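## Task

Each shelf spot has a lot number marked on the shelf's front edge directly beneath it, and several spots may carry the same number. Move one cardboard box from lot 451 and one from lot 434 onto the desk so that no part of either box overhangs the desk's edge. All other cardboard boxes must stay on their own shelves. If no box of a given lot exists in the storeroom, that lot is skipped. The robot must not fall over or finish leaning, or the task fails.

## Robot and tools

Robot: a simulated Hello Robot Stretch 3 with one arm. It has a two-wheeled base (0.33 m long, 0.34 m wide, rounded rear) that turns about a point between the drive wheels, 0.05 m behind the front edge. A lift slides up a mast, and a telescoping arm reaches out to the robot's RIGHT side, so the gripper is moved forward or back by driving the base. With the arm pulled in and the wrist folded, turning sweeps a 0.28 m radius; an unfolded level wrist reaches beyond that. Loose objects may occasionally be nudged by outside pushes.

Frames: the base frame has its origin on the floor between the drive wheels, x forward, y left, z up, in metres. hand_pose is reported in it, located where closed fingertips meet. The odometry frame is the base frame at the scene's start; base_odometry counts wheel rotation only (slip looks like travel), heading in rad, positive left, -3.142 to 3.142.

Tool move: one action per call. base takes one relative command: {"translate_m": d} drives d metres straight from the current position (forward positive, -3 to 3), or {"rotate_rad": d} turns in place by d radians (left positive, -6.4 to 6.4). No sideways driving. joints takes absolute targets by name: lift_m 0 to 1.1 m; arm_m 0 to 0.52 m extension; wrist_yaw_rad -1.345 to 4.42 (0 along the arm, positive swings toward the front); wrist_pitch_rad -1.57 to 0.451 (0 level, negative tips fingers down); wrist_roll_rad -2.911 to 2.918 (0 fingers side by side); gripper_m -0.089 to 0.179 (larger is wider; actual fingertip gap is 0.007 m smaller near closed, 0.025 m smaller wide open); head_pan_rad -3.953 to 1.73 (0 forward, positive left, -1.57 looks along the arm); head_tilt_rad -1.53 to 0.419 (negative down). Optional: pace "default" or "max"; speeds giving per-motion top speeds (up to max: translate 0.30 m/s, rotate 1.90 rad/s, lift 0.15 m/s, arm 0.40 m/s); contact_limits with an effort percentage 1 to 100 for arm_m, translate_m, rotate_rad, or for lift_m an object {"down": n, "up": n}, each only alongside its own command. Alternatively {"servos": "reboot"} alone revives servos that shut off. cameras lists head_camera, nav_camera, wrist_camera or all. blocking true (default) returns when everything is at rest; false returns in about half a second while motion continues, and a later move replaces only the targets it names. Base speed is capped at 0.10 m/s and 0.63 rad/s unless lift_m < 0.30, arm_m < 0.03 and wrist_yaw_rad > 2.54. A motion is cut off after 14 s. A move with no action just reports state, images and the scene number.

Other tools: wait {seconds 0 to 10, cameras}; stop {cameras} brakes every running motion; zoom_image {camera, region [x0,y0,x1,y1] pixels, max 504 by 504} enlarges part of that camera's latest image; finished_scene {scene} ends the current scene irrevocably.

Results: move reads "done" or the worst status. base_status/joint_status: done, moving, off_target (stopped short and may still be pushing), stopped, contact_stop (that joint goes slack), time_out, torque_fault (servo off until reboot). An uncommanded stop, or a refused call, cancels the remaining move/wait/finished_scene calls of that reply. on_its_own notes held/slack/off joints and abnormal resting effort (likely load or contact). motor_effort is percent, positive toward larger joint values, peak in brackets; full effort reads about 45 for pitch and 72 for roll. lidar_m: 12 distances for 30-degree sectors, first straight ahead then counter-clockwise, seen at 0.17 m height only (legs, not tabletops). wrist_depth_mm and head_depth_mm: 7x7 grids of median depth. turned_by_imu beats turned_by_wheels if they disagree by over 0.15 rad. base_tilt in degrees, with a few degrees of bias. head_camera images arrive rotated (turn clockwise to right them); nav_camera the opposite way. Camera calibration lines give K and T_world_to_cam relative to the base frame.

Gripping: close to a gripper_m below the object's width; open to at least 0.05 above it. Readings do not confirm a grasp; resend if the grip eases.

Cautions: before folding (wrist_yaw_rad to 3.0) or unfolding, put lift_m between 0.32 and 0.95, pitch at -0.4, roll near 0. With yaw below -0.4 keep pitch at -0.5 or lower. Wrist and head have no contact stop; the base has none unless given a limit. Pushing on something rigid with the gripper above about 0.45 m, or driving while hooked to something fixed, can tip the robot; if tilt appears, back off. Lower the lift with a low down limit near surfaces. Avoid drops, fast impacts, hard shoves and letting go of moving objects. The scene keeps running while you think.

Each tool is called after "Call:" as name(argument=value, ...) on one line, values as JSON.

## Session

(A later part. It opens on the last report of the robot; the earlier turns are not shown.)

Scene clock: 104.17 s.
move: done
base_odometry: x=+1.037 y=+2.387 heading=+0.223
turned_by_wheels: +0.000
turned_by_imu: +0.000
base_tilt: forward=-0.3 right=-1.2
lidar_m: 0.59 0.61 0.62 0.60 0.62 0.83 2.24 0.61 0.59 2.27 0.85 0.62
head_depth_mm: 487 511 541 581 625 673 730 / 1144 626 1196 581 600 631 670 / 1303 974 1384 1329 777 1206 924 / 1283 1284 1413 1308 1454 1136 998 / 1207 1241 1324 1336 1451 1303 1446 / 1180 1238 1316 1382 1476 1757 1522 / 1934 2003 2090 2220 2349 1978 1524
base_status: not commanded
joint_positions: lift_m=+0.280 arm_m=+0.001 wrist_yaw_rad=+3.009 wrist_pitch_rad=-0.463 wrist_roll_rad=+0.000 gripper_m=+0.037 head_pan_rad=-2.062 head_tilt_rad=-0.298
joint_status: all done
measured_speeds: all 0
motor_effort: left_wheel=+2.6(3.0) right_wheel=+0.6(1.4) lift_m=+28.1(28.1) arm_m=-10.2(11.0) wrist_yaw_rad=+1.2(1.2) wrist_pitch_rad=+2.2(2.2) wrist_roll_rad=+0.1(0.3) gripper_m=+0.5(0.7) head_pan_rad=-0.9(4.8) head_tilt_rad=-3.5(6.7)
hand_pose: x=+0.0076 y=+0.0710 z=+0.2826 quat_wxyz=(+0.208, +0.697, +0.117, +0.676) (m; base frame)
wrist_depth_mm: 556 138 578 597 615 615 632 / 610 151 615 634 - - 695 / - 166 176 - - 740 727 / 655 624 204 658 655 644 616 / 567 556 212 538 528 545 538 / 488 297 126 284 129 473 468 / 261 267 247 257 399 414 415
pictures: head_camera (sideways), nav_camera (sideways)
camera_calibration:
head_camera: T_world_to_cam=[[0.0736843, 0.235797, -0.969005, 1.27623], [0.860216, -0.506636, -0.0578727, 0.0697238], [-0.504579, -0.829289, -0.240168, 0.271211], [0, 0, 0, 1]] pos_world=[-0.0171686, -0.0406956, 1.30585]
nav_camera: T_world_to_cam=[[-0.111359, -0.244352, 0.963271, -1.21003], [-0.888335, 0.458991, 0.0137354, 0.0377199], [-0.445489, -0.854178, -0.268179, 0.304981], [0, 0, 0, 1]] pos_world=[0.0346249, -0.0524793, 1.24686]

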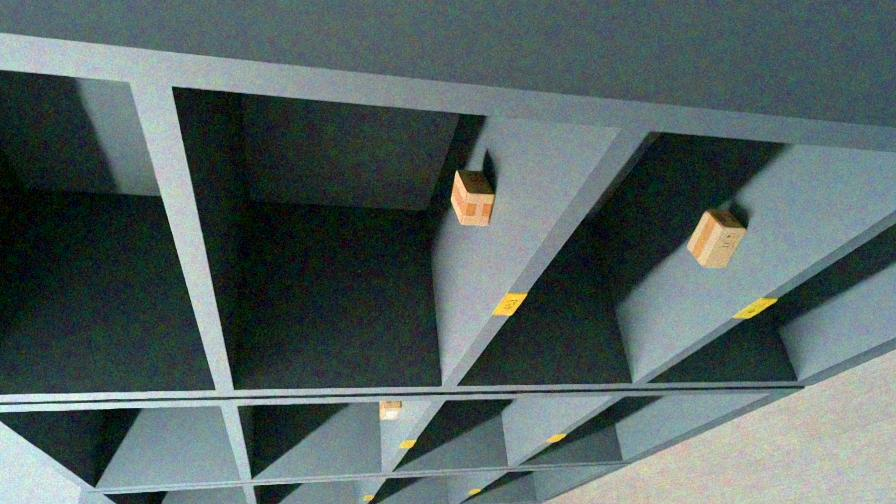

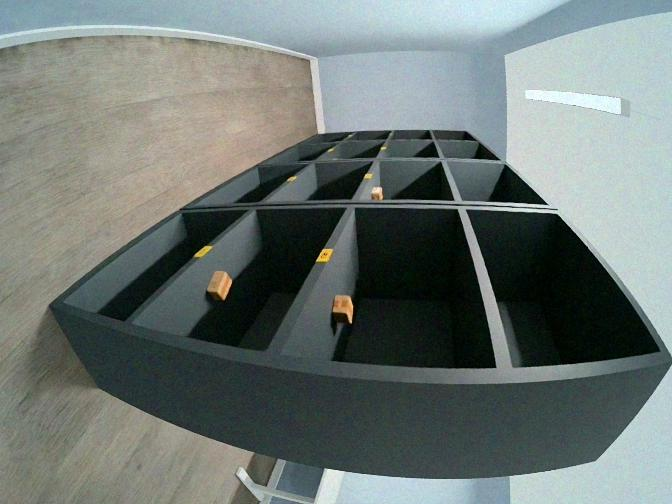

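Call:
move(base={"translate_m": 0.2}, pace="max")

Call:
move(base={"rotate_rad": -1.603}, joints={"head_pan_rad": -1.2}, pace="max")

Call:
move(base={"translate_m": 0.9}, pace="max", cameras=["nav_camera","head_camera"])

Call:
zoom_image(camera="head_camera", region=[360, 0, 760, 504])

Scene clock: 150.67 s.
move: done
base_odometry: x=+1.233 y=+2.432 heading=+0.223
turned_by_wheels: +0.000
turned_by_imu: +0.000
base_tilt: forward=-0.4 right=-1.4
lidar_m: 0.39 0.41 0.55 0.60 0.62 0.84 2.25 0.75 1.43 1.60 0.57 0.41
head_depth_mm: 1249 1214 1309 1263 919 1224 900 / 1381 1349 1495 1193 1534 1205 1027 / 1340 1385 1498 1327 1636 1237 1451 / 1267 1317 1407 1451 1536 1656 1480 / 1589 2120 2198 1751 1830 1758 1527 / 2589 2077 2206 2296 2397 1968 1522 / 3188 2871 3640 3687 2826 1964 1532
base_status: done
joint_positions: lift_m=+0.280 arm_m=+0.001 wrist_yaw_rad=+3.009 wrist_pitch_rad=-0.463 wrist_roll_rad=+0.000 gripper_m=+0.037 head_pan_rad=-2.050 head_tilt_rad=-0.300
joint_status: not commanded
measured_speeds: all 0
motor_effort: left_wheel=-1.5(15.5) right_wheel=+4.5(10.9) lift_m=+29.6(29.7) arm_m=-9.1(9.7) wrist_yaw_rad=-0.5(1.9) wrist_pitch_rad=+2.2(2.3) wrist_roll_rad=+0.2(0.3) gripper_m=+0.6(1.0) head_pan_rad=+3.3(3.8) head_tilt_rad=-2.4(4.1)
hand_pose: x=+0.0076 y=+0.0710 z=+0.2826 quat_wxyz=(+0.208, +0.697, +0.117, +0.676) (m; base frame)
wrist_depth_mm: 565 138 574 598 616 623 449 / 603 150 615 639 - 671 455 / - 167 176 - - 713 464 / 654 627 203 654 655 635 469 / 564 560 212 538 530 542 462 / 486 297 126 284 129 475 445 / 262 267 246 258 401 415 411
pictures: none

Scene clock: 152.80 s.
move: done
base_odometry: x=+1.233 y=+2.432 heading=-1.380
turned_by_wheels: -1.603
turned_by_imu: -1.572
base_tilt: forward=-0.2 right=-1.1
lidar_m: 1.68 0.57 0.41 0.39 0.41 0.55 0.60 0.62 0.83 2.14 0.75 1.43
head_depth_mm: 2793 2877 3013 3171 2980 2045 1572 / 2826 3022 3103 3264 2940 2045 1558 / 2950 3103 3247 3371 2905 2030 1540 / 2882 3153 3328 3102 2904 2001 1525 / 815 856 896 944 998 1071 1141 / 668 695 720 755 785 827 871 / 612 639 1189 1006 795 1129 905
base_status: done
joint_positions: lift_m=+0.280 arm_m=+0.001 wrist_yaw_rad=+3.009 wrist_pitch_rad=-0.463 wrist_roll_rad=+0.000 gripper_m=+0.037 head_pan_rad=-1.195 head_tilt_rad=-0.300
joint_status: all done
measured_speeds: all 0
motor_effort: left_wheel=+5.3(14.6) right_wheel=-7.9(15.2) lift_m=+29.7(30.1) arm_m=-12.0(13.3) wrist_yaw_rad=-0.5(1.8) wrist_pitch_rad=+2.1(2.3) wrist_roll_rad=-0.3(0.3) gripper_m=+0.5(0.9) head_pan_rad=-3.0(5.3) head_tilt_rad=-2.4(3.0)
hand_pose: x=+0.0076 y=+0.0710 z=+0.2826 quat_wxyz=(+0.208, +0.697, +0.117, +0.676) (m; base frame)
wrist_depth_mm: 378 139 393 410 420 436 450 / 413 150 423 453 463 478 491 / 454 168 464 495 505 525 532 / 501 492 203 535 549 604 597 / 539 532 211 523 530 550 544 / 490 297 126 284 129 474 469 / 262 266 247 257 400 414 414
pictures: none

Scene clock: 157.13 s.
move: done
base_odometry: x=+1.403 y=+1.548 heading=-1.380
turned_by_wheels: +0.000
turned_by_imu: +0.001
base_tilt: forward=-0.2 right=-1.2
lidar_m: 1.76 0.60 0.43 0.42 0.43 0.58 1.49 1.53 0.73 1.04 0.72 1.45
head_depth_mm: 852 632 927 965 701 1064 928 / 880 644 961 998 728 1096 921 / 914 661 1000 1040 721 1140 923 / 937 678 1030 1062 714 1165 915 / 781 699 858 910 755 1022 913 / 638 621 688 718 715 790 825 / 586 616 652 686 734 774 845
base_status: done
joint_positions: lift_m=+0.280 arm_m=+0.001 wrist_yaw_rad=+3.009 wrist_pitch_rad=-0.463 wrist_roll_rad=+0.000 gripper_m=+0.037 head_pan_rad=-1.200 head_tilt_rad=-0.300
joint_status: not commanded
measured_speeds: all 0
motor_effort: left_wheel=+1.4(16.5) right_wheel=+5.8(10.8) lift_m=+30.2(31.3) arm_m=-9.3(12.9) wrist_yaw_rad=-0.1(2.0) wrist_pitch_rad=+2.2(2.3) wrist_roll_rad=+0.2(0.3) gripper_m=+0.6(1.0) head_pan_rad=-2.9(3.9) head_tilt_rad=-0.4(2.5)
hand_pose: x=+0.0076 y=+0.0710 z=+0.2826 quat_wxyz=(+0.208, +0.697, +0.117, +0.676) (m; base frame)
wrist_depth_mm: 393 139 414 429 442 454 467 / 433 151 446 470 486 498 516 / 474 168 488 520 529 537 - / 515 516 198 552 - 606 619 / 545 551 212 538 532 552 537 / 485 297 126 285 129 475 471 / 263 267 248 258 401 415 412
pictures: head_camera (sideways), nav_camera (sideways)
camera_calibration:
head_camera: T_world_to_cam=[[-0.131989, 0.211856, -0.968347, 1.27664], [0.944481, 0.323409, -0.0579801, 0.0693476], [0.300889, -0.922238, -0.242781, 0.269747], [0, 0, 0, 1]] pos_world=[0.0218413, -0.0441214, 1.30574]
nav_camera: T_world_to_cam=[[0.113931, -0.246011, 0.962548, -1.21043], [-0.926657, -0.375659, 0.0136705, 0.03807], [0.358227, -0.893509, -0.270767, 0.30346], [0, 0, 0, 1]] pos_world=[0.0644759, -0.0123341, 1.24675]

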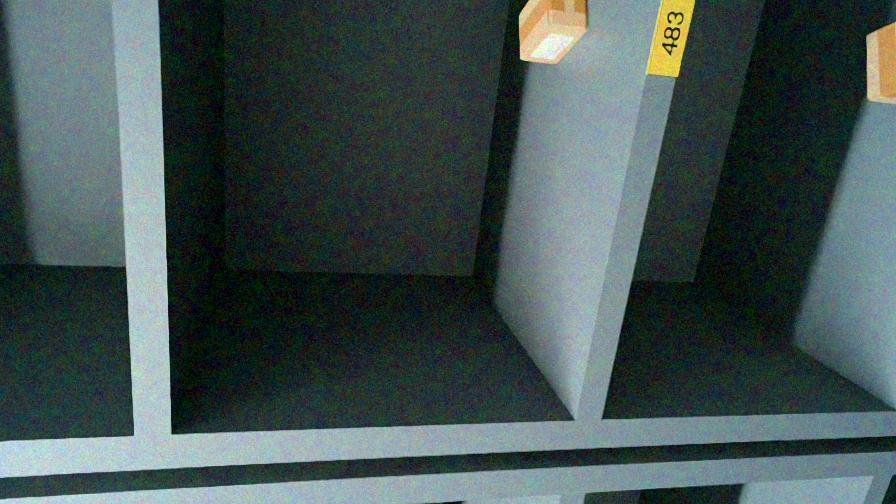

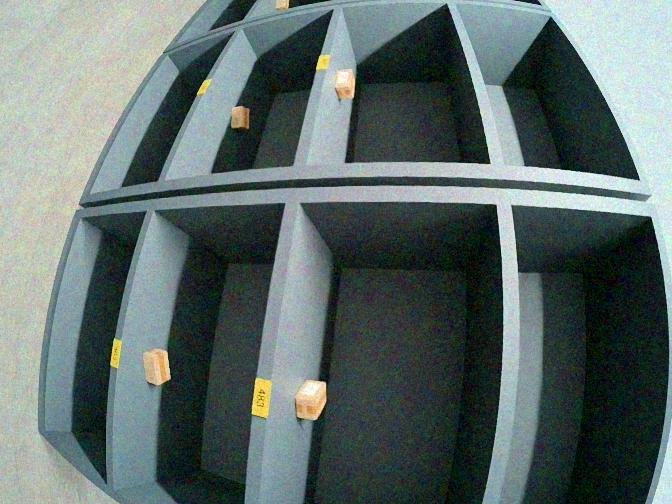

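Scaled by 1.000.

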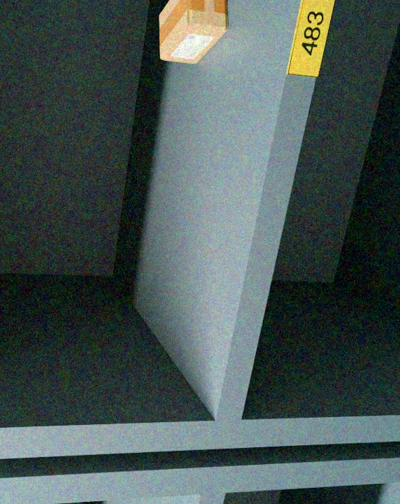

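Call:
zoom_image(camera="nav_camera", region=[90, 320, 190, 400])

Call:
zoom_image(camera="nav_camera", region=[180, 40, 350, 140])

Scaled by 5.040 from the camera's 672x504 image, which has a finer 792x594 frame.

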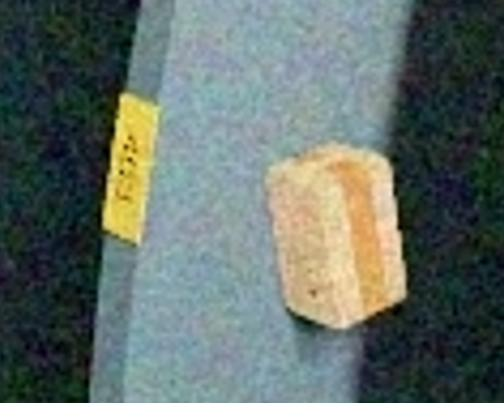

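Scaled by 2.965 from the camera's 672x504 image, which has a finer 792x594 frame.

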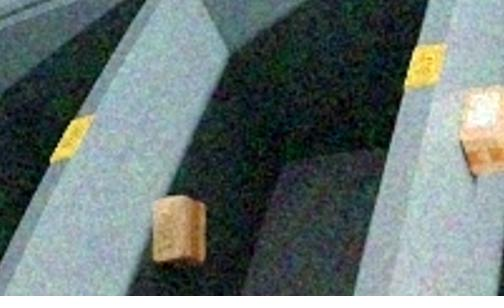

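Call:
move(joints={"head_pan_rad": -1.6, "head_tilt_rad": -0.75}, pace="max", cameras=["head_camera"])

Call:
move(base={"translate_m": 0.7}, joints={"head_pan_rad": -1.57, "head_tilt_rad": -0.55}, pace="max", cameras=["head_camera","nav_camera"])

Scene clock: 170.50 s.
move: done
base_odometry: x=+1.403 y=+1.548 heading=-1.380
turned_by_wheels: +0.000
turned_by_imu: +0.000
base_tilt: forward=-0.4 right=-1.2
lidar_m: 1.75 0.60 0.43 0.41 0.43 0.58 1.49 1.53 0.73 1.04 0.72 1.44
head_depth_mm: 880 923 687 1020 975 1288 1156 / 874 914 680 1181 1001 1259 1155 / 867 896 674 1163 994 1263 1154 / 861 884 663 1154 975 1250 1148 / 855 864 655 1147 979 1244 1135 / 854 857 648 1137 968 1240 1135 / 848 842 640 1127 970 1235 1127
base_status: not commanded
joint_positions: lift_m=+0.280 arm_m=+0.001 wrist_yaw_rad=+3.009 wrist_pitch_rad=-0.463 wrist_roll_rad=+0.000 gripper_m=+0.037 head_pan_rad=-1.613 head_tilt_rad=-0.760
joint_status: all done
measured_speeds: all 0
motor_effort: left_wheel=+1.8(2.2) right_wheel=+5.8(6.8) lift_m=+30.7(31.5) arm_m=-7.2(8.2) wrist_yaw_rad=+0.0(1.4) wrist_pitch_rad=+2.1(2.3) wrist_roll_rad=+0.0(0.3) gripper_m=+0.0(1.0) head_pan_rad=-0.4(5.4) head_tilt_rad=-3.3(6.2)
hand_pose: x=+0.0076 y=+0.0710 z=+0.2826 quat_wxyz=(+0.208, +0.697, +0.117, +0.676) (m; base frame)
wrist_depth_mm: 398 138 414 433 445 457 464 / 435 150 448 463 486 496 518 / 475 168 486 512 529 535 - / 518 521 197 545 - 601 616 / 545 547 213 535 537 547 545 / 490 297 126 285 129 471 473 / 261 266 247 258 401 413 411
pictures: head_camera (sideways)
camera_calibration:
head_camera: T_world_to_cam=[[-0.0185108, 0.650762, -0.759056, 1.00287], [0.996114, -0.0533789, -0.0700552, 0.0847086], [-0.0861069, -0.757403, -0.647245, 0.798393], [0, 0, 0, 1]] pos_world=[0.00293166, -0.0434047, 1.28393]

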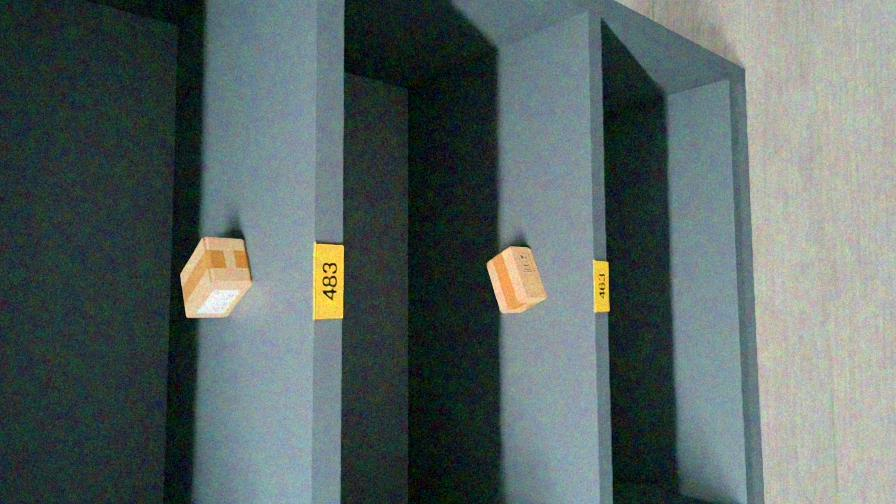

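Scene clock: 174.17 s.
move: done
base_odometry: x=+1.536 y=+0.861 heading=-1.380
turned_by_wheels: +0.000
turned_by_imu: +0.000
base_tilt: forward=-0.3 right=-1.4
lidar_m: 1.82 0.63 0.45 0.43 0.44 0.60 1.56 1.26 0.61 0.70 0.93 0.86
head_depth_mm: 529 521 560 624 703 873 1216 / 758 743 729 656 714 820 941 / 841 916 967 689 1078 910 1116 / 841 914 964 678 1153 904 1188 / 838 913 963 671 1141 901 1183 / 834 911 958 666 1136 897 1181 / 830 906 954 658 1127 893 1174
base_status: done
joint_positions: lift_m=+0.280 arm_m=+0.001 wrist_yaw_rad=+3.009 wrist_pitch_rad=-0.463 wrist_roll_rad=+0.000 gripper_m=+0.037 head_pan_rad=-1.570 head_tilt_rad=-0.550
joint_status: all done
measured_speeds: all 0
motor_effort: left_wheel=+2.4(15.5) right_wheel=+0.4(12.7) lift_m=+27.4(31.0) arm_m=-4.2(7.5) wrist_yaw_rad=+0.4(1.7) wrist_pitch_rad=+2.2(2.3) wrist_roll_rad=-0.2(0.4) gripper_m=+0.4(0.9) head_pan_rad=+3.7(4.3) head_tilt_rad=+4.0(6.5)
hand_pose: x=+0.0076 y=+0.0710 z=+0.2826 quat_wxyz=(+0.208, +0.697, +0.117, +0.676) (m; base frame)
wrist_depth_mm: 412 138 427 442 458 468 484 / 455 151 462 484 507 520 530 / 490 167 502 533 537 - - / 537 527 193 - - 626 618 / 551 544 212 538 529 543 540 / 491 297 126 284 129 470 470 / 262 267 247 257 399 418 416
pictures: head_camera (sideways), nav_camera (sideways)
camera_calibration:
head_camera: T_world_to_cam=[[-0.0466659, 0.476766, -0.877791, 1.15797], [0.997497, -0.0244833, -0.0663278, 0.0798489], [-0.0531141, -0.878689, -0.47443, 0.573326], [0, 0, 0, 1]] pos_world=[0.00484047, -0.046352, 1.29376]
nav_camera: T_world_to_cam=[[0.0173806, -0.499944, 0.865883, -1.08372], [-0.999791, -0.0180406, 0.00965221, 0.043754], [0.0107954, -0.86587, -0.500153, 0.604113], [0, 0, 0, 1]] pos_world=[0.0560588, -0.0179261, 1.2401]

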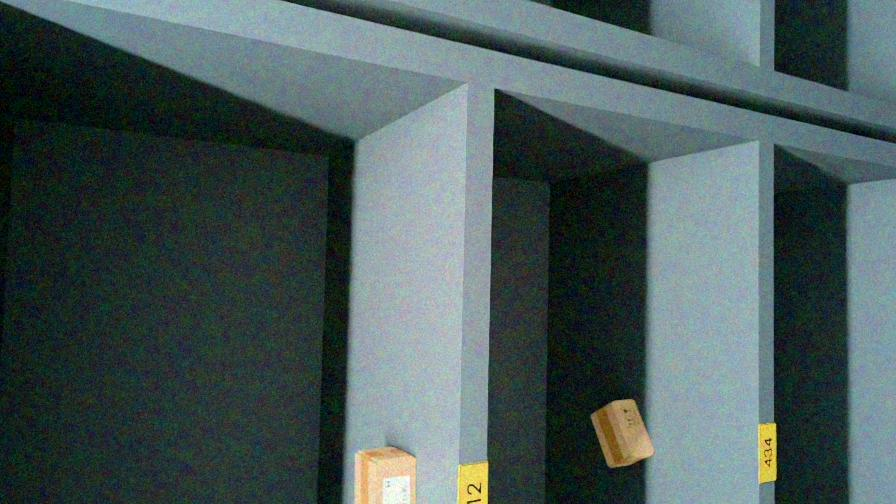

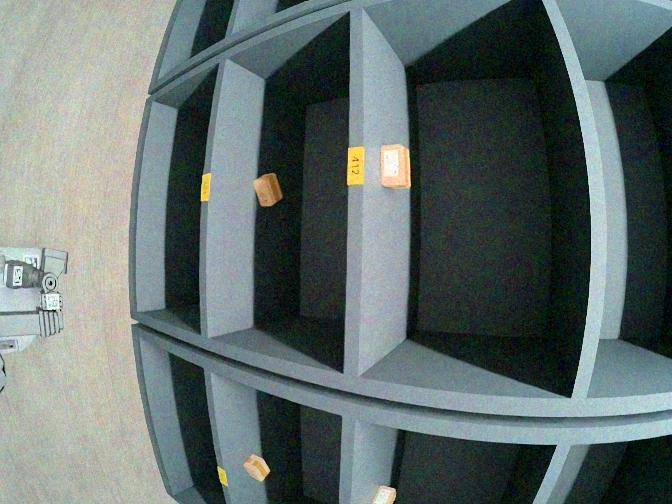

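Call:
zoom_image(camera="head_camera", region=[580, 390, 800, 500])

Call:
move(joints={"head_pan_rad": -0.95, "head_tilt_rad": -0.35}, pace="max", cameras=["head_camera"])

Scaled by 2.291 from the camera's 896x504 image, which has a finer 1280x720 frame.

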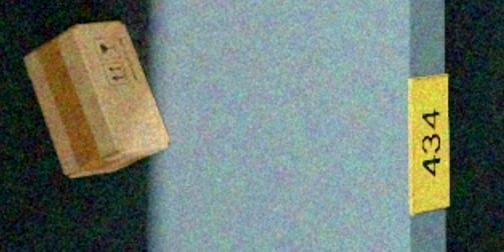

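Scene clock: 180.70 s.
move: done
base_odometry: x=+1.536 y=+0.861 heading=-1.380
turned_by_wheels: +0.000
turned_by_imu: +0.000
base_tilt: forward=-0.3 right=-1.2
lidar_m: 1.82 0.63 0.45 0.43 0.44 0.60 1.56 1.27 0.61 0.69 0.93 0.86
head_depth_mm: 861 889 955 978 669 1067 890 / 919 917 1022 1032 683 1140 887 / 983 949 1088 1106 744 1139 883 / 914 948 1055 1046 1137 1125 906 / 803 823 903 925 994 1052 967 / 721 750 799 845 908 970 1052 / 743 788 1525 963 1460 1154 1373
base_status: not commanded
joint_positions: lift_m=+0.280 arm_m=+0.001 wrist_yaw_rad=+3.009 wrist_pitch_rad=-0.463 wrist_roll_rad=+0.000 gripper_m=+0.037 head_pan_rad=-0.930 head_tilt_rad=-0.343
joint_status: all done
measured_speeds: all 0
motor_effort: left_wheel=+2.5(2.7) right_wheel=+0.6(1.3) lift_m=+30.8(31.6) arm_m=-1.7(3.3) wrist_yaw_rad=-0.8(1.2) wrist_pitch_rad=+2.2(2.3) wrist_roll_rad=-0.2(0.3) gripper_m=+0.6(1.0) head_pan_rad=-0.5(4.7) head_tilt_rad=+3.3(8.5)
hand_pose: x=+0.0076 y=+0.0710 z=+0.2826 quat_wxyz=(+0.208, +0.697, +0.117, +0.676) (m; base frame)
wrist_depth_mm: 410 139 427 445 457 470 487 / 450 150 458 486 506 510 528 / 489 168 499 534 541 - - / 530 526 193 - - 622 626 / 552 548 211 542 534 549 543 / 489 297 126 285 129 473 471 / 263 266 247 257 398 416 414
pictures: head_camera (sideways)
camera_calibration:
head_camera: T_world_to_cam=[[-0.208451, 0.202008, -0.956944, 1.2622], [0.822362, 0.565825, -0.0596913, 0.0722869], [0.529405, -0.799397, -0.28407, 0.322055], [0, 0, 0, 1]] pos_world=[0.0331645, -0.0384272, 1.30366]

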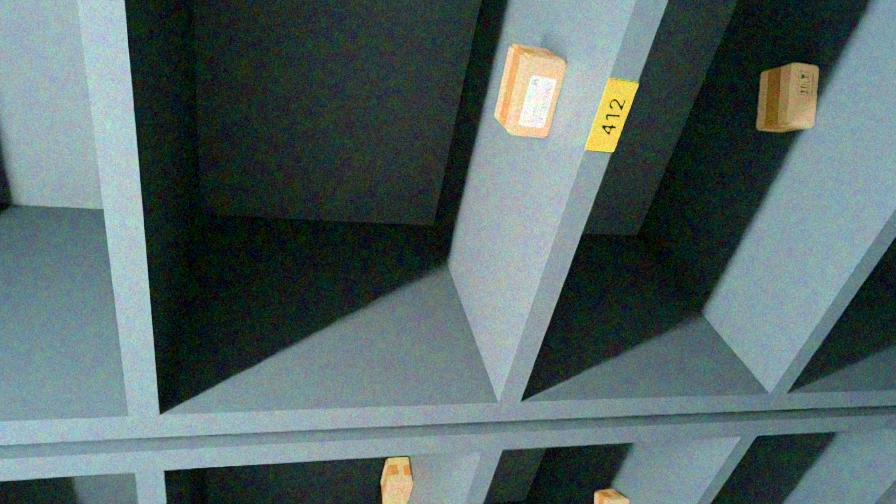

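Call:
move(base={"translate_m": 0.245}, joints={"head_pan_rad": -1.57, "head_tilt_rad": -0.75, "lift_m": 0.5, "wrist_pitch_rad": -0.4}, cameras=["head_camera"])

Call:
zoom_image(camera="head_camera", region=[440, 160, 640, 320])

Scene clock: 201.10 s.
move: done
base_odometry: x=+1.582 y=+0.620 heading=-1.380
turned_by_wheels: +0.000
turned_by_imu: +0.000
base_tilt: forward=-0.3 right=-1.3
lidar_m: 1.84 0.63 0.45 0.44 0.45 0.61 1.59 1.49 0.72 1.02 0.70 1.42
head_depth_mm: 850 907 667 1113 985 1159 1161 / 844 906 662 1185 979 1273 1158 / 845 899 653 1177 976 1259 1159 / 843 901 644 1170 965 1255 1150 / 839 895 640 1160 959 1251 1141 / 839 885 660 1151 953 1240 1139 / 838 868 654 1120 946 1210 1134
base_status: done
joint_positions: lift_m=+0.500 arm_m=+0.001 wrist_yaw_rad=+3.009 wrist_pitch_rad=-0.420 wrist_roll_rad=+0.000 gripper_m=+0.037 head_pan_rad=-1.570 head_tilt_rad=-0.750
joint_status: all done
measured_speeds: all 0
motor_effort: left_wheel=+3.4(11.5) right_wheel=+8.2(10.8) lift_m=+30.4(34.2) arm_m=+2.1(2.4) wrist_yaw_rad=+0.3(1.9) wrist_pitch_rad=+3.1(5.5) wrist_roll_rad=+0.0(0.3) gripper_m=+0.5(1.0) head_pan_rad=+3.4(4.7) head_tilt_rad=+3.0(8.3)
hand_pose: x=+0.0083 y=+0.0767 z=+0.5123 quat_wxyz=(+0.193, +0.699, +0.101, +0.681) (m; base frame)
wrist_depth_mm: 410 137 427 441 455 468 487 / 441 149 462 482 497 508 532 / 483 166 499 525 538 - - / 529 187 187 - - - - / - - 203 149 152 - - / - - 129 - 129 731 750 / 667 686 266 665 648 655 654
pictures: head_camera (sideways)
camera_calibration:
head_camera: T_world_to_cam=[[-0.0465198, 0.641886, -0.765388, 1.01138], [0.997483, -0.011201, -0.07002, 0.0846184], [-0.053518, -0.766719, -0.639749, 0.788444], [0, 0, 0, 1]] pos_world=[0.00483976, -0.0437269, 1.28443]

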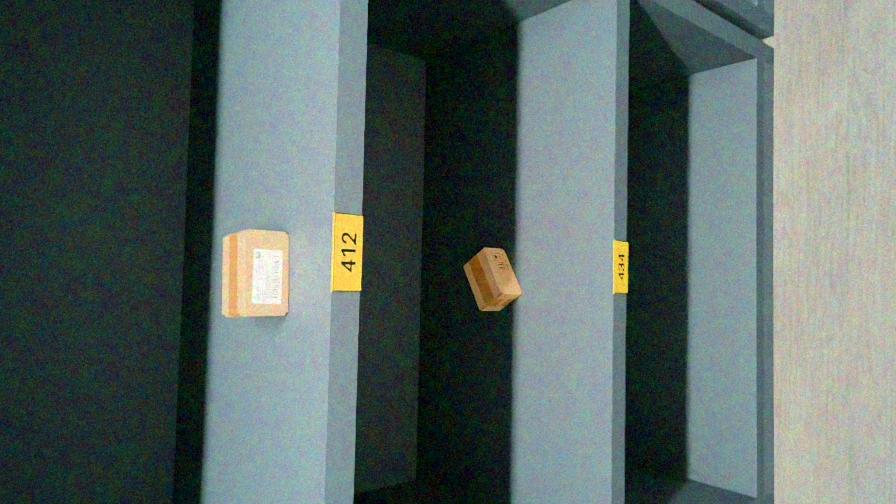

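Scaled by 2.520 from the camera's 896x504 image, which has a finer 1280x720 frame.

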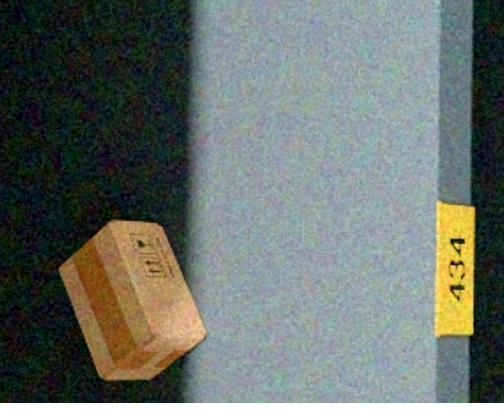

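Call:
move(base={"translate_m": -0.156}, joints={"wrist_yaw_rad": 0.55, "gripper_m": 0.17})

Call:
move(joints={"lift_m": 0.522, "wrist_pitch_rad": -0.25}, cameras=["wrist_camera"])

Call:
move(joints={"arm_m": 0.32}, cameras=["wrist_camera", "head_camera"])

Scene clock: 249.33 s.
move: done
base_odometry: x=+1.553 y=+0.773 heading=-1.380
turned_by_wheels: +0.000
turned_by_imu: -0.001
base_tilt: forward=-0.2 right=-1.2
lidar_m: 1.83 0.63 0.45 0.43 0.45 0.60 1.57 1.35 0.64 1.02 0.80 0.80
head_depth_mm: 762 750 663 754 849 1246 1167 / 847 908 662 1028 937 1109 1158 / 847 904 654 1179 977 1260 1154 / 846 903 646 1169 966 1259 1133 / 840 899 639 1161 961 1251 1141 / 844 885 649 1151 952 1246 1139 / 843 867 652 1141 944 1237 1133
base_status: done
joint_positions: lift_m=+0.500 arm_m=+0.001 wrist_yaw_rad=+0.553 wrist_pitch_rad=-0.420 wrist_roll_rad=+0.000 gripper_m=+0.170 head_pan_rad=-1.570 head_tilt_rad=-0.750
joint_status: all done
measured_speeds: all 0
motor_effort: left_wheel=-1.6(11.2) right_wheel=-11.0(13.5) lift_m=+28.5(29.8) arm_m=+6.1(6.2) wrist_yaw_rad=-2.8(6.4) wrist_pitch_rad=+3.1(3.3) wrist_roll_rad=-0.1(0.3) gripper_m=+0.6(84.3) head_pan_rad=+3.1(3.9) head_tilt_rad=+2.4(3.6)
hand_pose: x=+0.0963 y=-0.3364 z=+0.5123 quat_wxyz=(+0.706, +0.331, -0.625, +0.047) (m; base frame)
wrist_depth_mm: - 543 474 422 447 444 435 / - - - 394 341 310 286 / - - - - - - 279 / - - - - - - - / 915 880 818 - - - - / 123 141 770 - - - - / 116 654 667 675 - - 106
pictures: none

Scene clock: 250.27 s.
move: done
base_odometry: x=+1.553 y=+0.773 heading=-1.380
turned_by_wheels: +0.000
turned_by_imu: +0.000
base_tilt: forward=-0.3 right=-1.1
lidar_m: 1.83 0.63 0.45 0.43 0.45 0.60 1.57 1.35 0.64 1.02 0.80 0.80
head_depth_mm: 761 750 665 759 850 1247 1159 / 848 908 661 1033 941 1109 1159 / 851 905 653 1179 972 1260 1154 / 844 904 646 1168 969 1247 1148 / 844 902 640 1162 961 1250 1118 / 843 881 647 1148 953 1234 1133 / 839 864 652 1137 946 1239 1108
base_status: not commanded
joint_positions: lift_m=+0.522 arm_m=+0.001 wrist_yaw_rad=+0.553 wrist_pitch_rad=-0.272 wrist_roll_rad=+0.000 gripper_m=+0.170 head_pan_rad=-1.570 head_tilt_rad=-0.750
joint_status: all done
measured_speeds: all 0
motor_effort: left_wheel=-1.3(2.0) right_wheel=-11.0(11.9) lift_m=+29.3(34.9) arm_m=+6.7(6.7) wrist_yaw_rad=-2.8(4.3) wrist_pitch_rad=+3.5(6.7) wrist_roll_rad=+0.1(0.3) gripper_m=+0.8(0.9) head_pan_rad=+2.8(3.8) head_tilt_rad=+2.1(3.2)
hand_pose: x=+0.1048 y=-0.3501 z=+0.5687 quat_wxyz=(+0.700, +0.284, -0.647, +0.099) (m; base frame)
wrist_depth_mm: - 559 - - - - - / - 570 - - 512 506 - / - - 516 453 423 421 419 / - - - - 368 333 304 / - 737 - - - - 288 / 123 127 803 - - - - / 116 767 768 - - - 106
pictures: wrist_camera
camera_calibration:
wrist_camera: T_world_to_cam=[[-0.828963, -0.558953, -0.0198014, -0.0909767], [-0.2402, 0.387758, -0.889914, 0.699597], [0.505099, -0.73295, -0.455698, 0.115775], [0, 0, 0, 1]] pos_world=[0.0341492, -0.237269, 0.673539]

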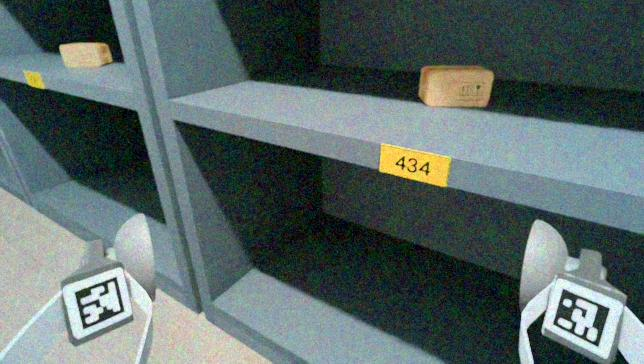

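Scene clock: 253.83 s.
move: done
base_odometry: x=+1.553 y=+0.773 heading=-1.380
turned_by_wheels: +0.000
turned_by_imu: +0.000
base_tilt: forward=-0.2 right=-1.2
lidar_m: 1.83 0.63 0.45 0.43 0.45 0.60 1.57 1.35 0.64 1.02 0.80 0.80
head_depth_mm: 760 750 664 754 847 1246 1165 / 846 906 660 1030 940 1104 1135 / 850 905 653 1179 922 605 1090 / 847 901 647 1166 765 1220 1143 / 846 899 639 1155 937 1250 1142 / 843 881 646 1151 953 1240 1139 / 842 868 650 1141 945 1238 1128
base_status: not commanded
joint_positions: lift_m=+0.522 arm_m=+0.320 wrist_yaw_rad=+0.553 wrist_pitch_rad=-0.271 wrist_roll_rad=+0.000 gripper_m=+0.170 head_pan_rad=-1.570 head_tilt_rad=-0.750
joint_status: all done
measured_speeds: all 0
motor_effort: left_wheel=-1.6(1.9) right_wheel=-11.0(12.3) lift_m=+26.1(29.3) arm_m=+13.4(15.4) wrist_yaw_rad=-3.9(5.3) wrist_pitch_rad=+3.4(3.6) wrist_roll_rad=+0.1(0.3) gripper_m=+0.5(1.1) head_pan_rad=+2.9(3.7) head_tilt_rad=+1.2(3.6)
hand_pose: x=+0.1048 y=-0.6696 z=+0.5689 quat_wxyz=(+0.700, +0.283, -0.647, +0.099) (m; base frame)
wrist_depth_mm: 428 490 - - - - - / 433 494 - - - - - / 427 435 431 272 390 385 358 / 307 308 304 275 282 298 296 / 237 235 234 233 233 231 230 / 123 140 192 191 190 183 188 / 153 157 161 166 161 155 106
pictures: head_camera (sideways), wrist_camera
camera_calibration:
head_camera: T_world_to_cam=[[-0.0468561, 0.641544, -0.765654, 1.01171], [0.997494, -0.0106269, -0.0699485, 0.0845511], [-0.0530116, -0.767013, -0.639438, 0.788029], [0, 0, 0, 1]] pos_world=[0.00484018, -0.0437284, 1.28443]
wrist_camera: T_world_to_cam=[[-0.828977, -0.558931, -0.0198114, -0.269485], [-0.239907, 0.387369, -0.890163, 0.823476], [0.505214, -0.733172, -0.455211, -0.118738], [0, 0, 0, 1]] pos_world=[0.0341489, -0.556668, 0.673638]

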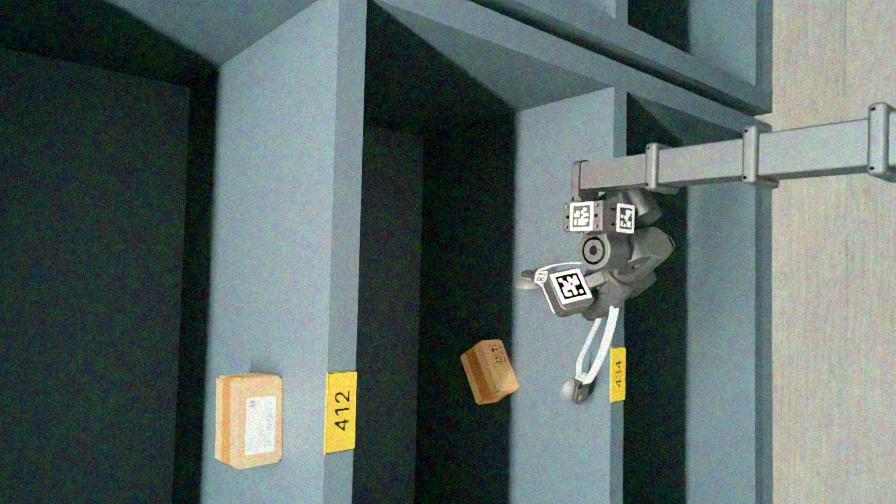

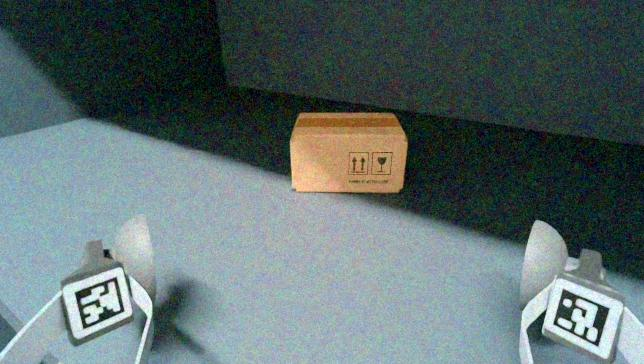

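Call:
move(base={"translate_m": 0.05}, joints={"arm_m": 0.40}, cameras=["wrist_camera"])

Scene clock: 284.13 s.
move: done
base_odometry: x=+1.562 y=+0.724 heading=-1.380
turned_by_wheels: +0.000
turned_by_imu: +0.000
base_tilt: forward=-0.3 right=-1.2
lidar_m: 1.83 0.63 0.45 0.43 0.45 0.60 1.57 1.39 0.66 1.02 0.76 0.81
head_depth_mm: 837 835 670 856 897 1152 1158 / 845 904 661 1117 980 1174 1140 / 844 903 653 1181 750 606 1087 / 846 900 649 1172 783 1255 1144 / 841 905 638 1164 911 1255 1136 / 844 884 635 1151 939 1240 1139 / 838 868 654 1142 948 1239 1134
base_status: done
joint_positions: lift_m=+0.522 arm_m=+0.400 wrist_yaw_rad=+0.553 wrist_pitch_rad=-0.271 wrist_roll_rad=+0.000 gripper_m=+0.170 head_pan_rad=-1.570 head_tilt_rad=-0.750
joint_status: all done
measured_speeds: all 0
motor_effort: left_wheel=+5.6(10.8) right_wheel=+5.0(8.5) lift_m=+30.9(30.9) arm_m=+12.8(15.0) wrist_yaw_rad=-2.2(4.7) wrist_pitch_rad=+3.5(3.6) wrist_roll_rad=+0.1(0.3) gripper_m=+0.5(1.2) head_pan_rad=+2.5(3.3) head_tilt_rad=+2.6(2.6)
hand_pose: x=+0.1048 y=-0.7496 z=+0.5689 quat_wxyz=(+0.700, +0.283, -0.647, +0.099) (m; base frame)
wrist_depth_mm: 388 464 - - - - - / 396 473 - - - - - / 403 432 430 420 387 - - / 309 305 304 193 203 298 296 / 237 236 234 189 191 232 230 / 123 140 192 190 189 183 188 / 153 157 161 166 161 156 106
pictures: wrist_camera
camera_calibration:
wrist_camera: T_world_to_cam=[[-0.829048, -0.558829, -0.0197492, -0.314174], [-0.239898, 0.387359, -0.89017, 0.854463], [0.505103, -0.733255, -0.455201, -0.177448], [0, 0, 0, 1]] pos_world=[0.0341491, -0.636668, 0.673638]

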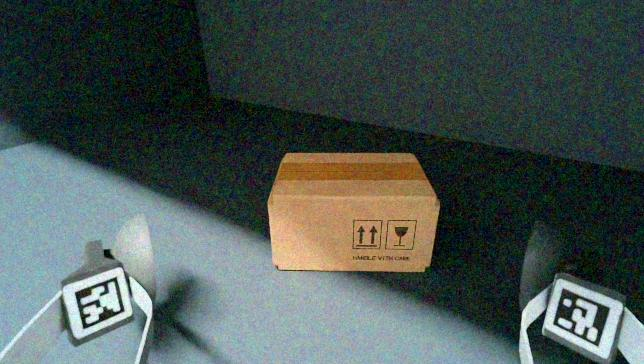

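Call:
move(base={"translate_m": 0.02}, joints={"arm_m": 0.447}, speeds={"arm_m": 0.1}, cameras=["wrist_camera"])

Scene clock: 294.43 s.
move: done
base_odometry: x=+1.566 y=+0.705 heading=-1.380
turned_by_wheels: +0.000
turned_by_imu: +0.000
base_tilt: forward=-0.3 right=-1.3
lidar_m: 1.84 0.63 0.45 0.43 0.45 0.60 1.57 1.41 0.67 1.02 0.75 0.80
head_depth_mm: 842 878 669 902 907 1101 1171 / 849 907 662 1149 983 1197 1141 / 846 905 655 1180 793 605 1093 / 846 900 645 1162 888 1254 1144 / 842 900 639 1160 932 1243 1136 / 838 884 646 1147 952 1240 1137 / 839 869 655 1135 944 1236 1133
base_status: done
joint_positions: lift_m=+0.522 arm_m=+0.447 wrist_yaw_rad=+0.553 wrist_pitch_rad=-0.271 wrist_roll_rad=+0.000 gripper_m=+0.170 head_pan_rad=-1.570 head_tilt_rad=-0.750
joint_status: all done
measured_speeds: all 0
motor_effort: left_wheel=+5.5(9.6) right_wheel=+7.6(10.1) lift_m=+28.8(31.4) arm_m=+12.8(14.7) wrist_yaw_rad=-2.7(4.4) wrist_pitch_rad=+3.4(3.6) wrist_roll_rad=-0.1(0.3) gripper_m=+0.4(1.1) head_pan_rad=+2.4(3.2) head_tilt_rad=+1.4(2.2)
hand_pose: x=+0.1048 y=-0.7966 z=+0.5689 quat_wxyz=(+0.700, +0.283, -0.647, +0.099) (m; base frame)
wrist_depth_mm: 372 450 - - - - - / 386 457 - - - - - / 389 433 428 393 - - - / 306 307 306 302 299 298 280 / 237 236 164 143 155 231 231 / 123 140 143 137 138 182 188 / 153 158 154 151 151 156 106
pictures: wrist_camera
camera_calibration:
wrist_camera: T_world_to_cam=[[-0.829048, -0.558829, -0.0197492, -0.340439], [-0.239898, 0.387359, -0.89017, 0.872669], [0.505103, -0.733255, -0.455201, -0.211911], [0, 0, 0, 1]] pos_world=[0.0341491, -0.683668, 0.673638]

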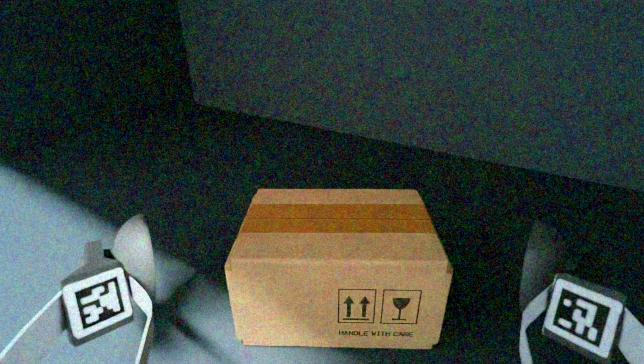

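Call:
move(joints={"gripper_m": 0.045}, cameras=["wrist_camera"])

Call:
move(joints={"lift_m": 0.57}, cameras=["wrist_camera"])

Scene clock: 305.23 s.
move: done
base_odometry: x=+1.566 y=+0.705 heading=-1.380
turned_by_wheels: +0.000
turned_by_imu: +0.000
base_tilt: forward=-0.3 right=-1.2
lidar_m: 1.84 0.63 0.45 0.43 0.45 0.61 1.57 1.41 0.67 1.02 0.75 0.80
head_depth_mm: 838 877 668 902 907 1102 1170 / 851 902 661 1150 976 1199 1139 / 845 906 653 1174 791 603 1088 / 840 901 646 1172 889 1258 1143 / 841 897 640 1157 935 1249 1143 / 839 886 645 1146 952 1243 1139 / 838 868 656 1136 948 1231 1139
base_status: not commanded
joint_positions: lift_m=+0.522 arm_m=+0.447 wrist_yaw_rad=+0.551 wrist_pitch_rad=-0.271 wrist_roll_rad=+0.000 gripper_m=+0.046 head_pan_rad=-1.570 head_tilt_rad=-0.750
joint_status: all done
measured_speeds: all 0
motor_effort: left_wheel=+5.0(6.1) right_wheel=+7.9(7.9) lift_m=+23.6(24.9) arm_m=+4.6(8.0) wrist_yaw_rad=-2.1(4.5) wrist_pitch_rad=+3.2(3.6) wrist_roll_rad=-0.1(0.3) gripper_m=-16.9(88.4) head_pan_rad=+2.3(2.9) head_tilt_rad=+1.2(1.8)
hand_pose: x=+0.1045 y=-0.7969 z=+0.5690 quat_wxyz=(+0.701, +0.283, -0.648, +0.099) (m; base frame)
wrist_depth_mm: 373 446 - - - - - / 384 457 - - - - - / 390 434 430 395 - - - / 309 308 305 302 300 299 280 / 237 238 150 143 148 231 231 / 193 193 136 138 136 182 188 / 168 153 152 152 152 150 164
pictures: wrist_camera
camera_calibration:
wrist_camera: T_world_to_cam=[[-0.829996, -0.557419, -0.019757, -0.339574], [-0.238945, 0.387349, -0.89043, 0.87282], [0.503995, -0.734333, -0.45469, -0.212978], [0, 0, 0, 1]] pos_world=[0.0340505, -0.683767, 0.673638]

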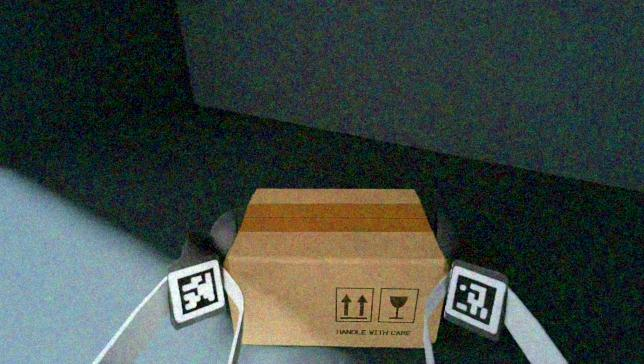

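Scene clock: 306.50 s.
move: done
base_odometry: x=+1.566 y=+0.705 heading=-1.380
turned_by_wheels: +0.000
turned_by_imu: +0.000
base_tilt: forward=-0.2 right=-1.2
lidar_m: 1.84 0.63 0.45 0.43 0.45 0.60 1.57 1.41 0.67 1.02 0.75 0.79
head_depth_mm: 840 881 667 905 907 1100 1167 / 849 907 660 1148 984 1151 478 / 844 903 653 1176 671 1193 1107 / 845 901 647 1169 912 1259 1146 / 843 899 640 1155 955 1256 1142 / 841 886 645 1147 954 1248 1135 / 836 871 655 1138 943 1240 1135
base_status: not commanded
joint_positions: lift_m=+0.570 arm_m=+0.447 wrist_yaw_rad=+0.551 wrist_pitch_rad=-0.273 wrist_roll_rad=+0.000 gripper_m=+0.046 head_pan_rad=-1.570 head_tilt_rad=-0.750
joint_status: all done
measured_speeds: all 0
motor_effort: left_wheel=+5.2(5.6) right_wheel=+7.1(8.0) lift_m=+32.1(34.4) arm_m=+1.7(4.8) wrist_yaw_rad=-1.8(3.0) wrist_pitch_rad=+3.9(4.0) wrist_roll_rad=-0.1(0.3) gripper_m=-16.7(17.4) head_pan_rad=+2.3(2.8) head_tilt_rad=+1.0(1.8)
hand_pose: x=+0.1043 y=-0.7967 z=+0.6163 quat_wxyz=(+0.701, +0.283, -0.647, +0.098) (m; base frame)
wrist_depth_mm: 371 445 - - - - - / 385 463 - - - - - / 397 473 494 - - - - / 391 406 409 401 379 - - / 315 316 151 150 150 310 295 / 258 258 137 138 136 245 253 / 225 205 204 152 152 203 215
pictures: wrist_camera
camera_calibration:
wrist_camera: T_world_to_cam=[[-0.829984, -0.557433, -0.0198671, -0.338562], [-0.240278, 0.38945, -0.889154, 0.915859], [0.503381, -0.73321, -0.457177, -0.188709], [0, 0, 0, 1]] pos_world=[0.0340521, -0.68377, 0.72134]

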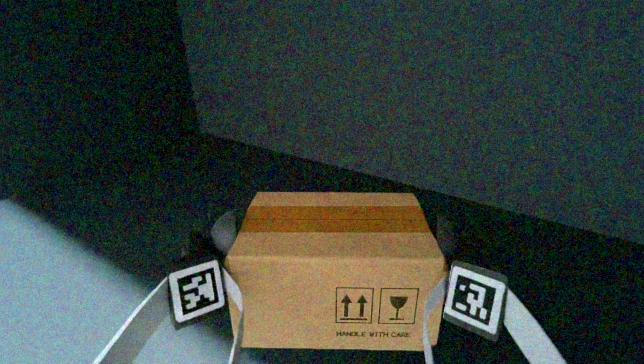

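Call:
move(joints={"arm_m": 0.0}, pace="max", speeds={"arm_m": 0.2})

Call:
move(base={"translate_m": -1.71}, joints={"lift_m": 0.8}, cameras=["wrist_camera"])

"pace" acts on no motion here: each has its own speed under "speeds". Leave "pace" out
Scene clock: 318.03 s.
base_odometry: x=+1.566 y=+0.705 heading=-1.380
turned_by_wheels: +0.000
turned_by_imu: +0.000
base_tilt: forward=-0.3 right=-1.2
lidar_m: 1.84 0.63 0.45 0.43 0.45 0.61 1.57 1.41 0.67 1.02 0.75 0.80
head_depth_mm: 837 875 669 903 903 1104 1161 / 848 905 662 1147 981 1150 479 / 845 904 653 1180 672 1191 1106 / 844 901 646 1167 912 1261 1151 / 841 899 638 1153 956 1248 1141 / 841 882 644 1145 952 1243 1135 / 842 870 655 1139 945 1233 1129
base_status: not commanded
joint_positions: lift_m=+0.570 arm_m=+0.447 wrist_yaw_rad=+0.551 wrist_pitch_rad=-0.273 wrist_roll_rad=+0.000 gripper_m=+0.046 head_pan_rad=-1.570 head_tilt_rad=-0.750
joint_status: all done
measured_speeds: all 0
motor_effort: left_wheel=+5.3(5.6) right_wheel=+7.1(8.0) lift_m=+31.5(34.4) arm_m=-3.0(4.8) wrist_yaw_rad=-2.1(3.0) wrist_pitch_rad=+3.8(4.0) wrist_roll_rad=-0.1(0.3) gripper_m=-17.2(17.4) head_pan_rad=+2.3(2.8) head_tilt_rad=+1.0(1.8)
hand_pose: x=+0.1043 y=-0.7967 z=+0.6163 quat_wxyz=(+0.701, +0.283, -0.647, +0.098) (m; base frame)
wrist_depth_mm: 373 449 - - - - - / 385 463 - - - - - / 395 474 489 - - - - / 389 408 410 403 378 - - / 317 317 150 150 150 310 295 / 258 257 137 138 136 245 252 / 226 205 204 152 153 202 213
pictures: none

not run: a call was refused earlier in this reply.

Call:
move(joints={"arm_m": 0.0})

Call:
move(base={"translate_m": -1.71}, joints={"lift_m": 0.8}, speeds={"translate_m": 0.2}, cameras=["wrist_camera"])

Scene clock: 329.80 s.
move: done
base_odometry: x=+1.566 y=+0.705 heading=-1.380
turned_by_wheels: +0.000
turned_by_imu: +0.000
base_tilt: forward=-0.3 right=-1.3
lidar_m: 1.84 0.63 0.45 0.43 0.45 0.61 1.57 1.40 0.67 1.02 0.75 0.80
head_depth_mm: 839 879 669 905 904 1106 1168 / 844 909 661 1157 979 1209 1163 / 846 904 655 1175 973 1263 1154 / 847 902 647 1166 971 1254 1145 / 843 898 638 1161 963 1243 508 / 841 886 645 1152 952 1241 1098 / 839 873 655 1139 948 1240 1133
base_status: not commanded
joint_positions: lift_m=+0.570 arm_m=+0.001 wrist_yaw_rad=+0.551 wrist_pitch_rad=-0.273 wrist_roll_rad=+0.000 gripper_m=+0.046 head_pan_rad=-1.570 head_tilt_rad=-0.750
joint_status: all done
measured_speeds: all 0
motor_effort: left_wheel=+5.4(5.8) right_wheel=+6.2(7.5) lift_m=+31.1(31.9) arm_m=-12.4(14.8) wrist_yaw_rad=-2.3(3.3) wrist_pitch_rad=+3.9(4.0) wrist_roll_rad=-0.1(0.3) gripper_m=-17.1(17.4) head_pan_rad=+1.8(2.6) head_tilt_rad=+0.7(1.1)
hand_pose: x=+0.1043 y=-0.3502 z=+0.6163 quat_wxyz=(+0.701, +0.284, -0.647, +0.098) (m; base frame)
wrist_depth_mm: - - 505 - - - - / - 854 - - - - - / - - 530 530 520 519 513 / - - 537 427 405 404 396 / - - 151 150 149 344 322 / - 994 137 138 136 - - / 868 815 153 151 148 - -
pictures: none

Scene clock: 344.80 s.
move: time_out
base_odometry: x=+1.302 y=+2.072 heading=-1.380
turned_by_wheels: +0.000
turned_by_imu: -0.001
base_tilt: forward=-0.3 right=-1.3
lidar_m: 1.71 0.59 0.42 0.40 0.42 0.56 0.96 0.99 1.34 0.61 1.09 1.11
head_depth_mm: 2551 2489 2412 2030 1622 1388 - / 2792 3121 2694 2000 1622 1376 - / 2803 3142 2625 2004 1609 1336 - / 2808 3147 2623 1976 1600 1303 324 / 627 662 700 763 855 337 360 / 837 824 659 1153 529 506 1134 / 863 866 686 1139 945 1210 1133
base_status: translate_m time_out (by the wheels' count: -1.3932 of -1.7100)
joint_positions: lift_m=+0.800 arm_m=+0.001 wrist_yaw_rad=+0.551 wrist_pitch_rad=-0.274 wrist_roll_rad=+0.000 gripper_m=+0.046 head_pan_rad=-1.570 head_tilt_rad=-0.750
joint_status: all done
measured_speeds: all 0
motor_effort: left_wheel=+0.0(10.1) right_wheel=-0.8(14.2) lift_m=+30.0(35.5) arm_m=-1.5(13.0) wrist_yaw_rad=-1.4(3.1) wrist_pitch_rad=+4.0(4.2) wrist_roll_rad=+0.1(0.3) gripper_m=-16.9(17.6) head_pan_rad=+1.2(2.5) head_tilt_rad=-0.5(1.6)
hand_pose: x=+0.1043 y=-0.3502 z=+0.8462 quat_wxyz=(+0.701, +0.284, -0.647, +0.098) (m; base frame)
wrist_depth_mm: - - - - - 305 - / - - - - - 340 - / - - - - - - - / - 956 - 188 394 - - / - - 150 150 149 - - / - - 136 138 136 - - / - - 153 151 150 - -
pictures: wrist_camera
camera_calibration:
wrist_camera: T_world_to_cam=[[-0.830031, -0.557362, -0.0198927, -0.0851119], [-0.240514, 0.389903, -0.888892, 0.946381], [0.50319, -0.733024, -0.457685, 0.244281], [0, 0, 0, 1]] pos_world=[0.0340525, -0.237371, 0.951341]

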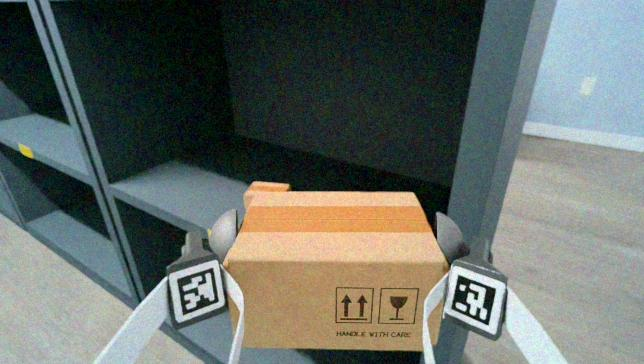

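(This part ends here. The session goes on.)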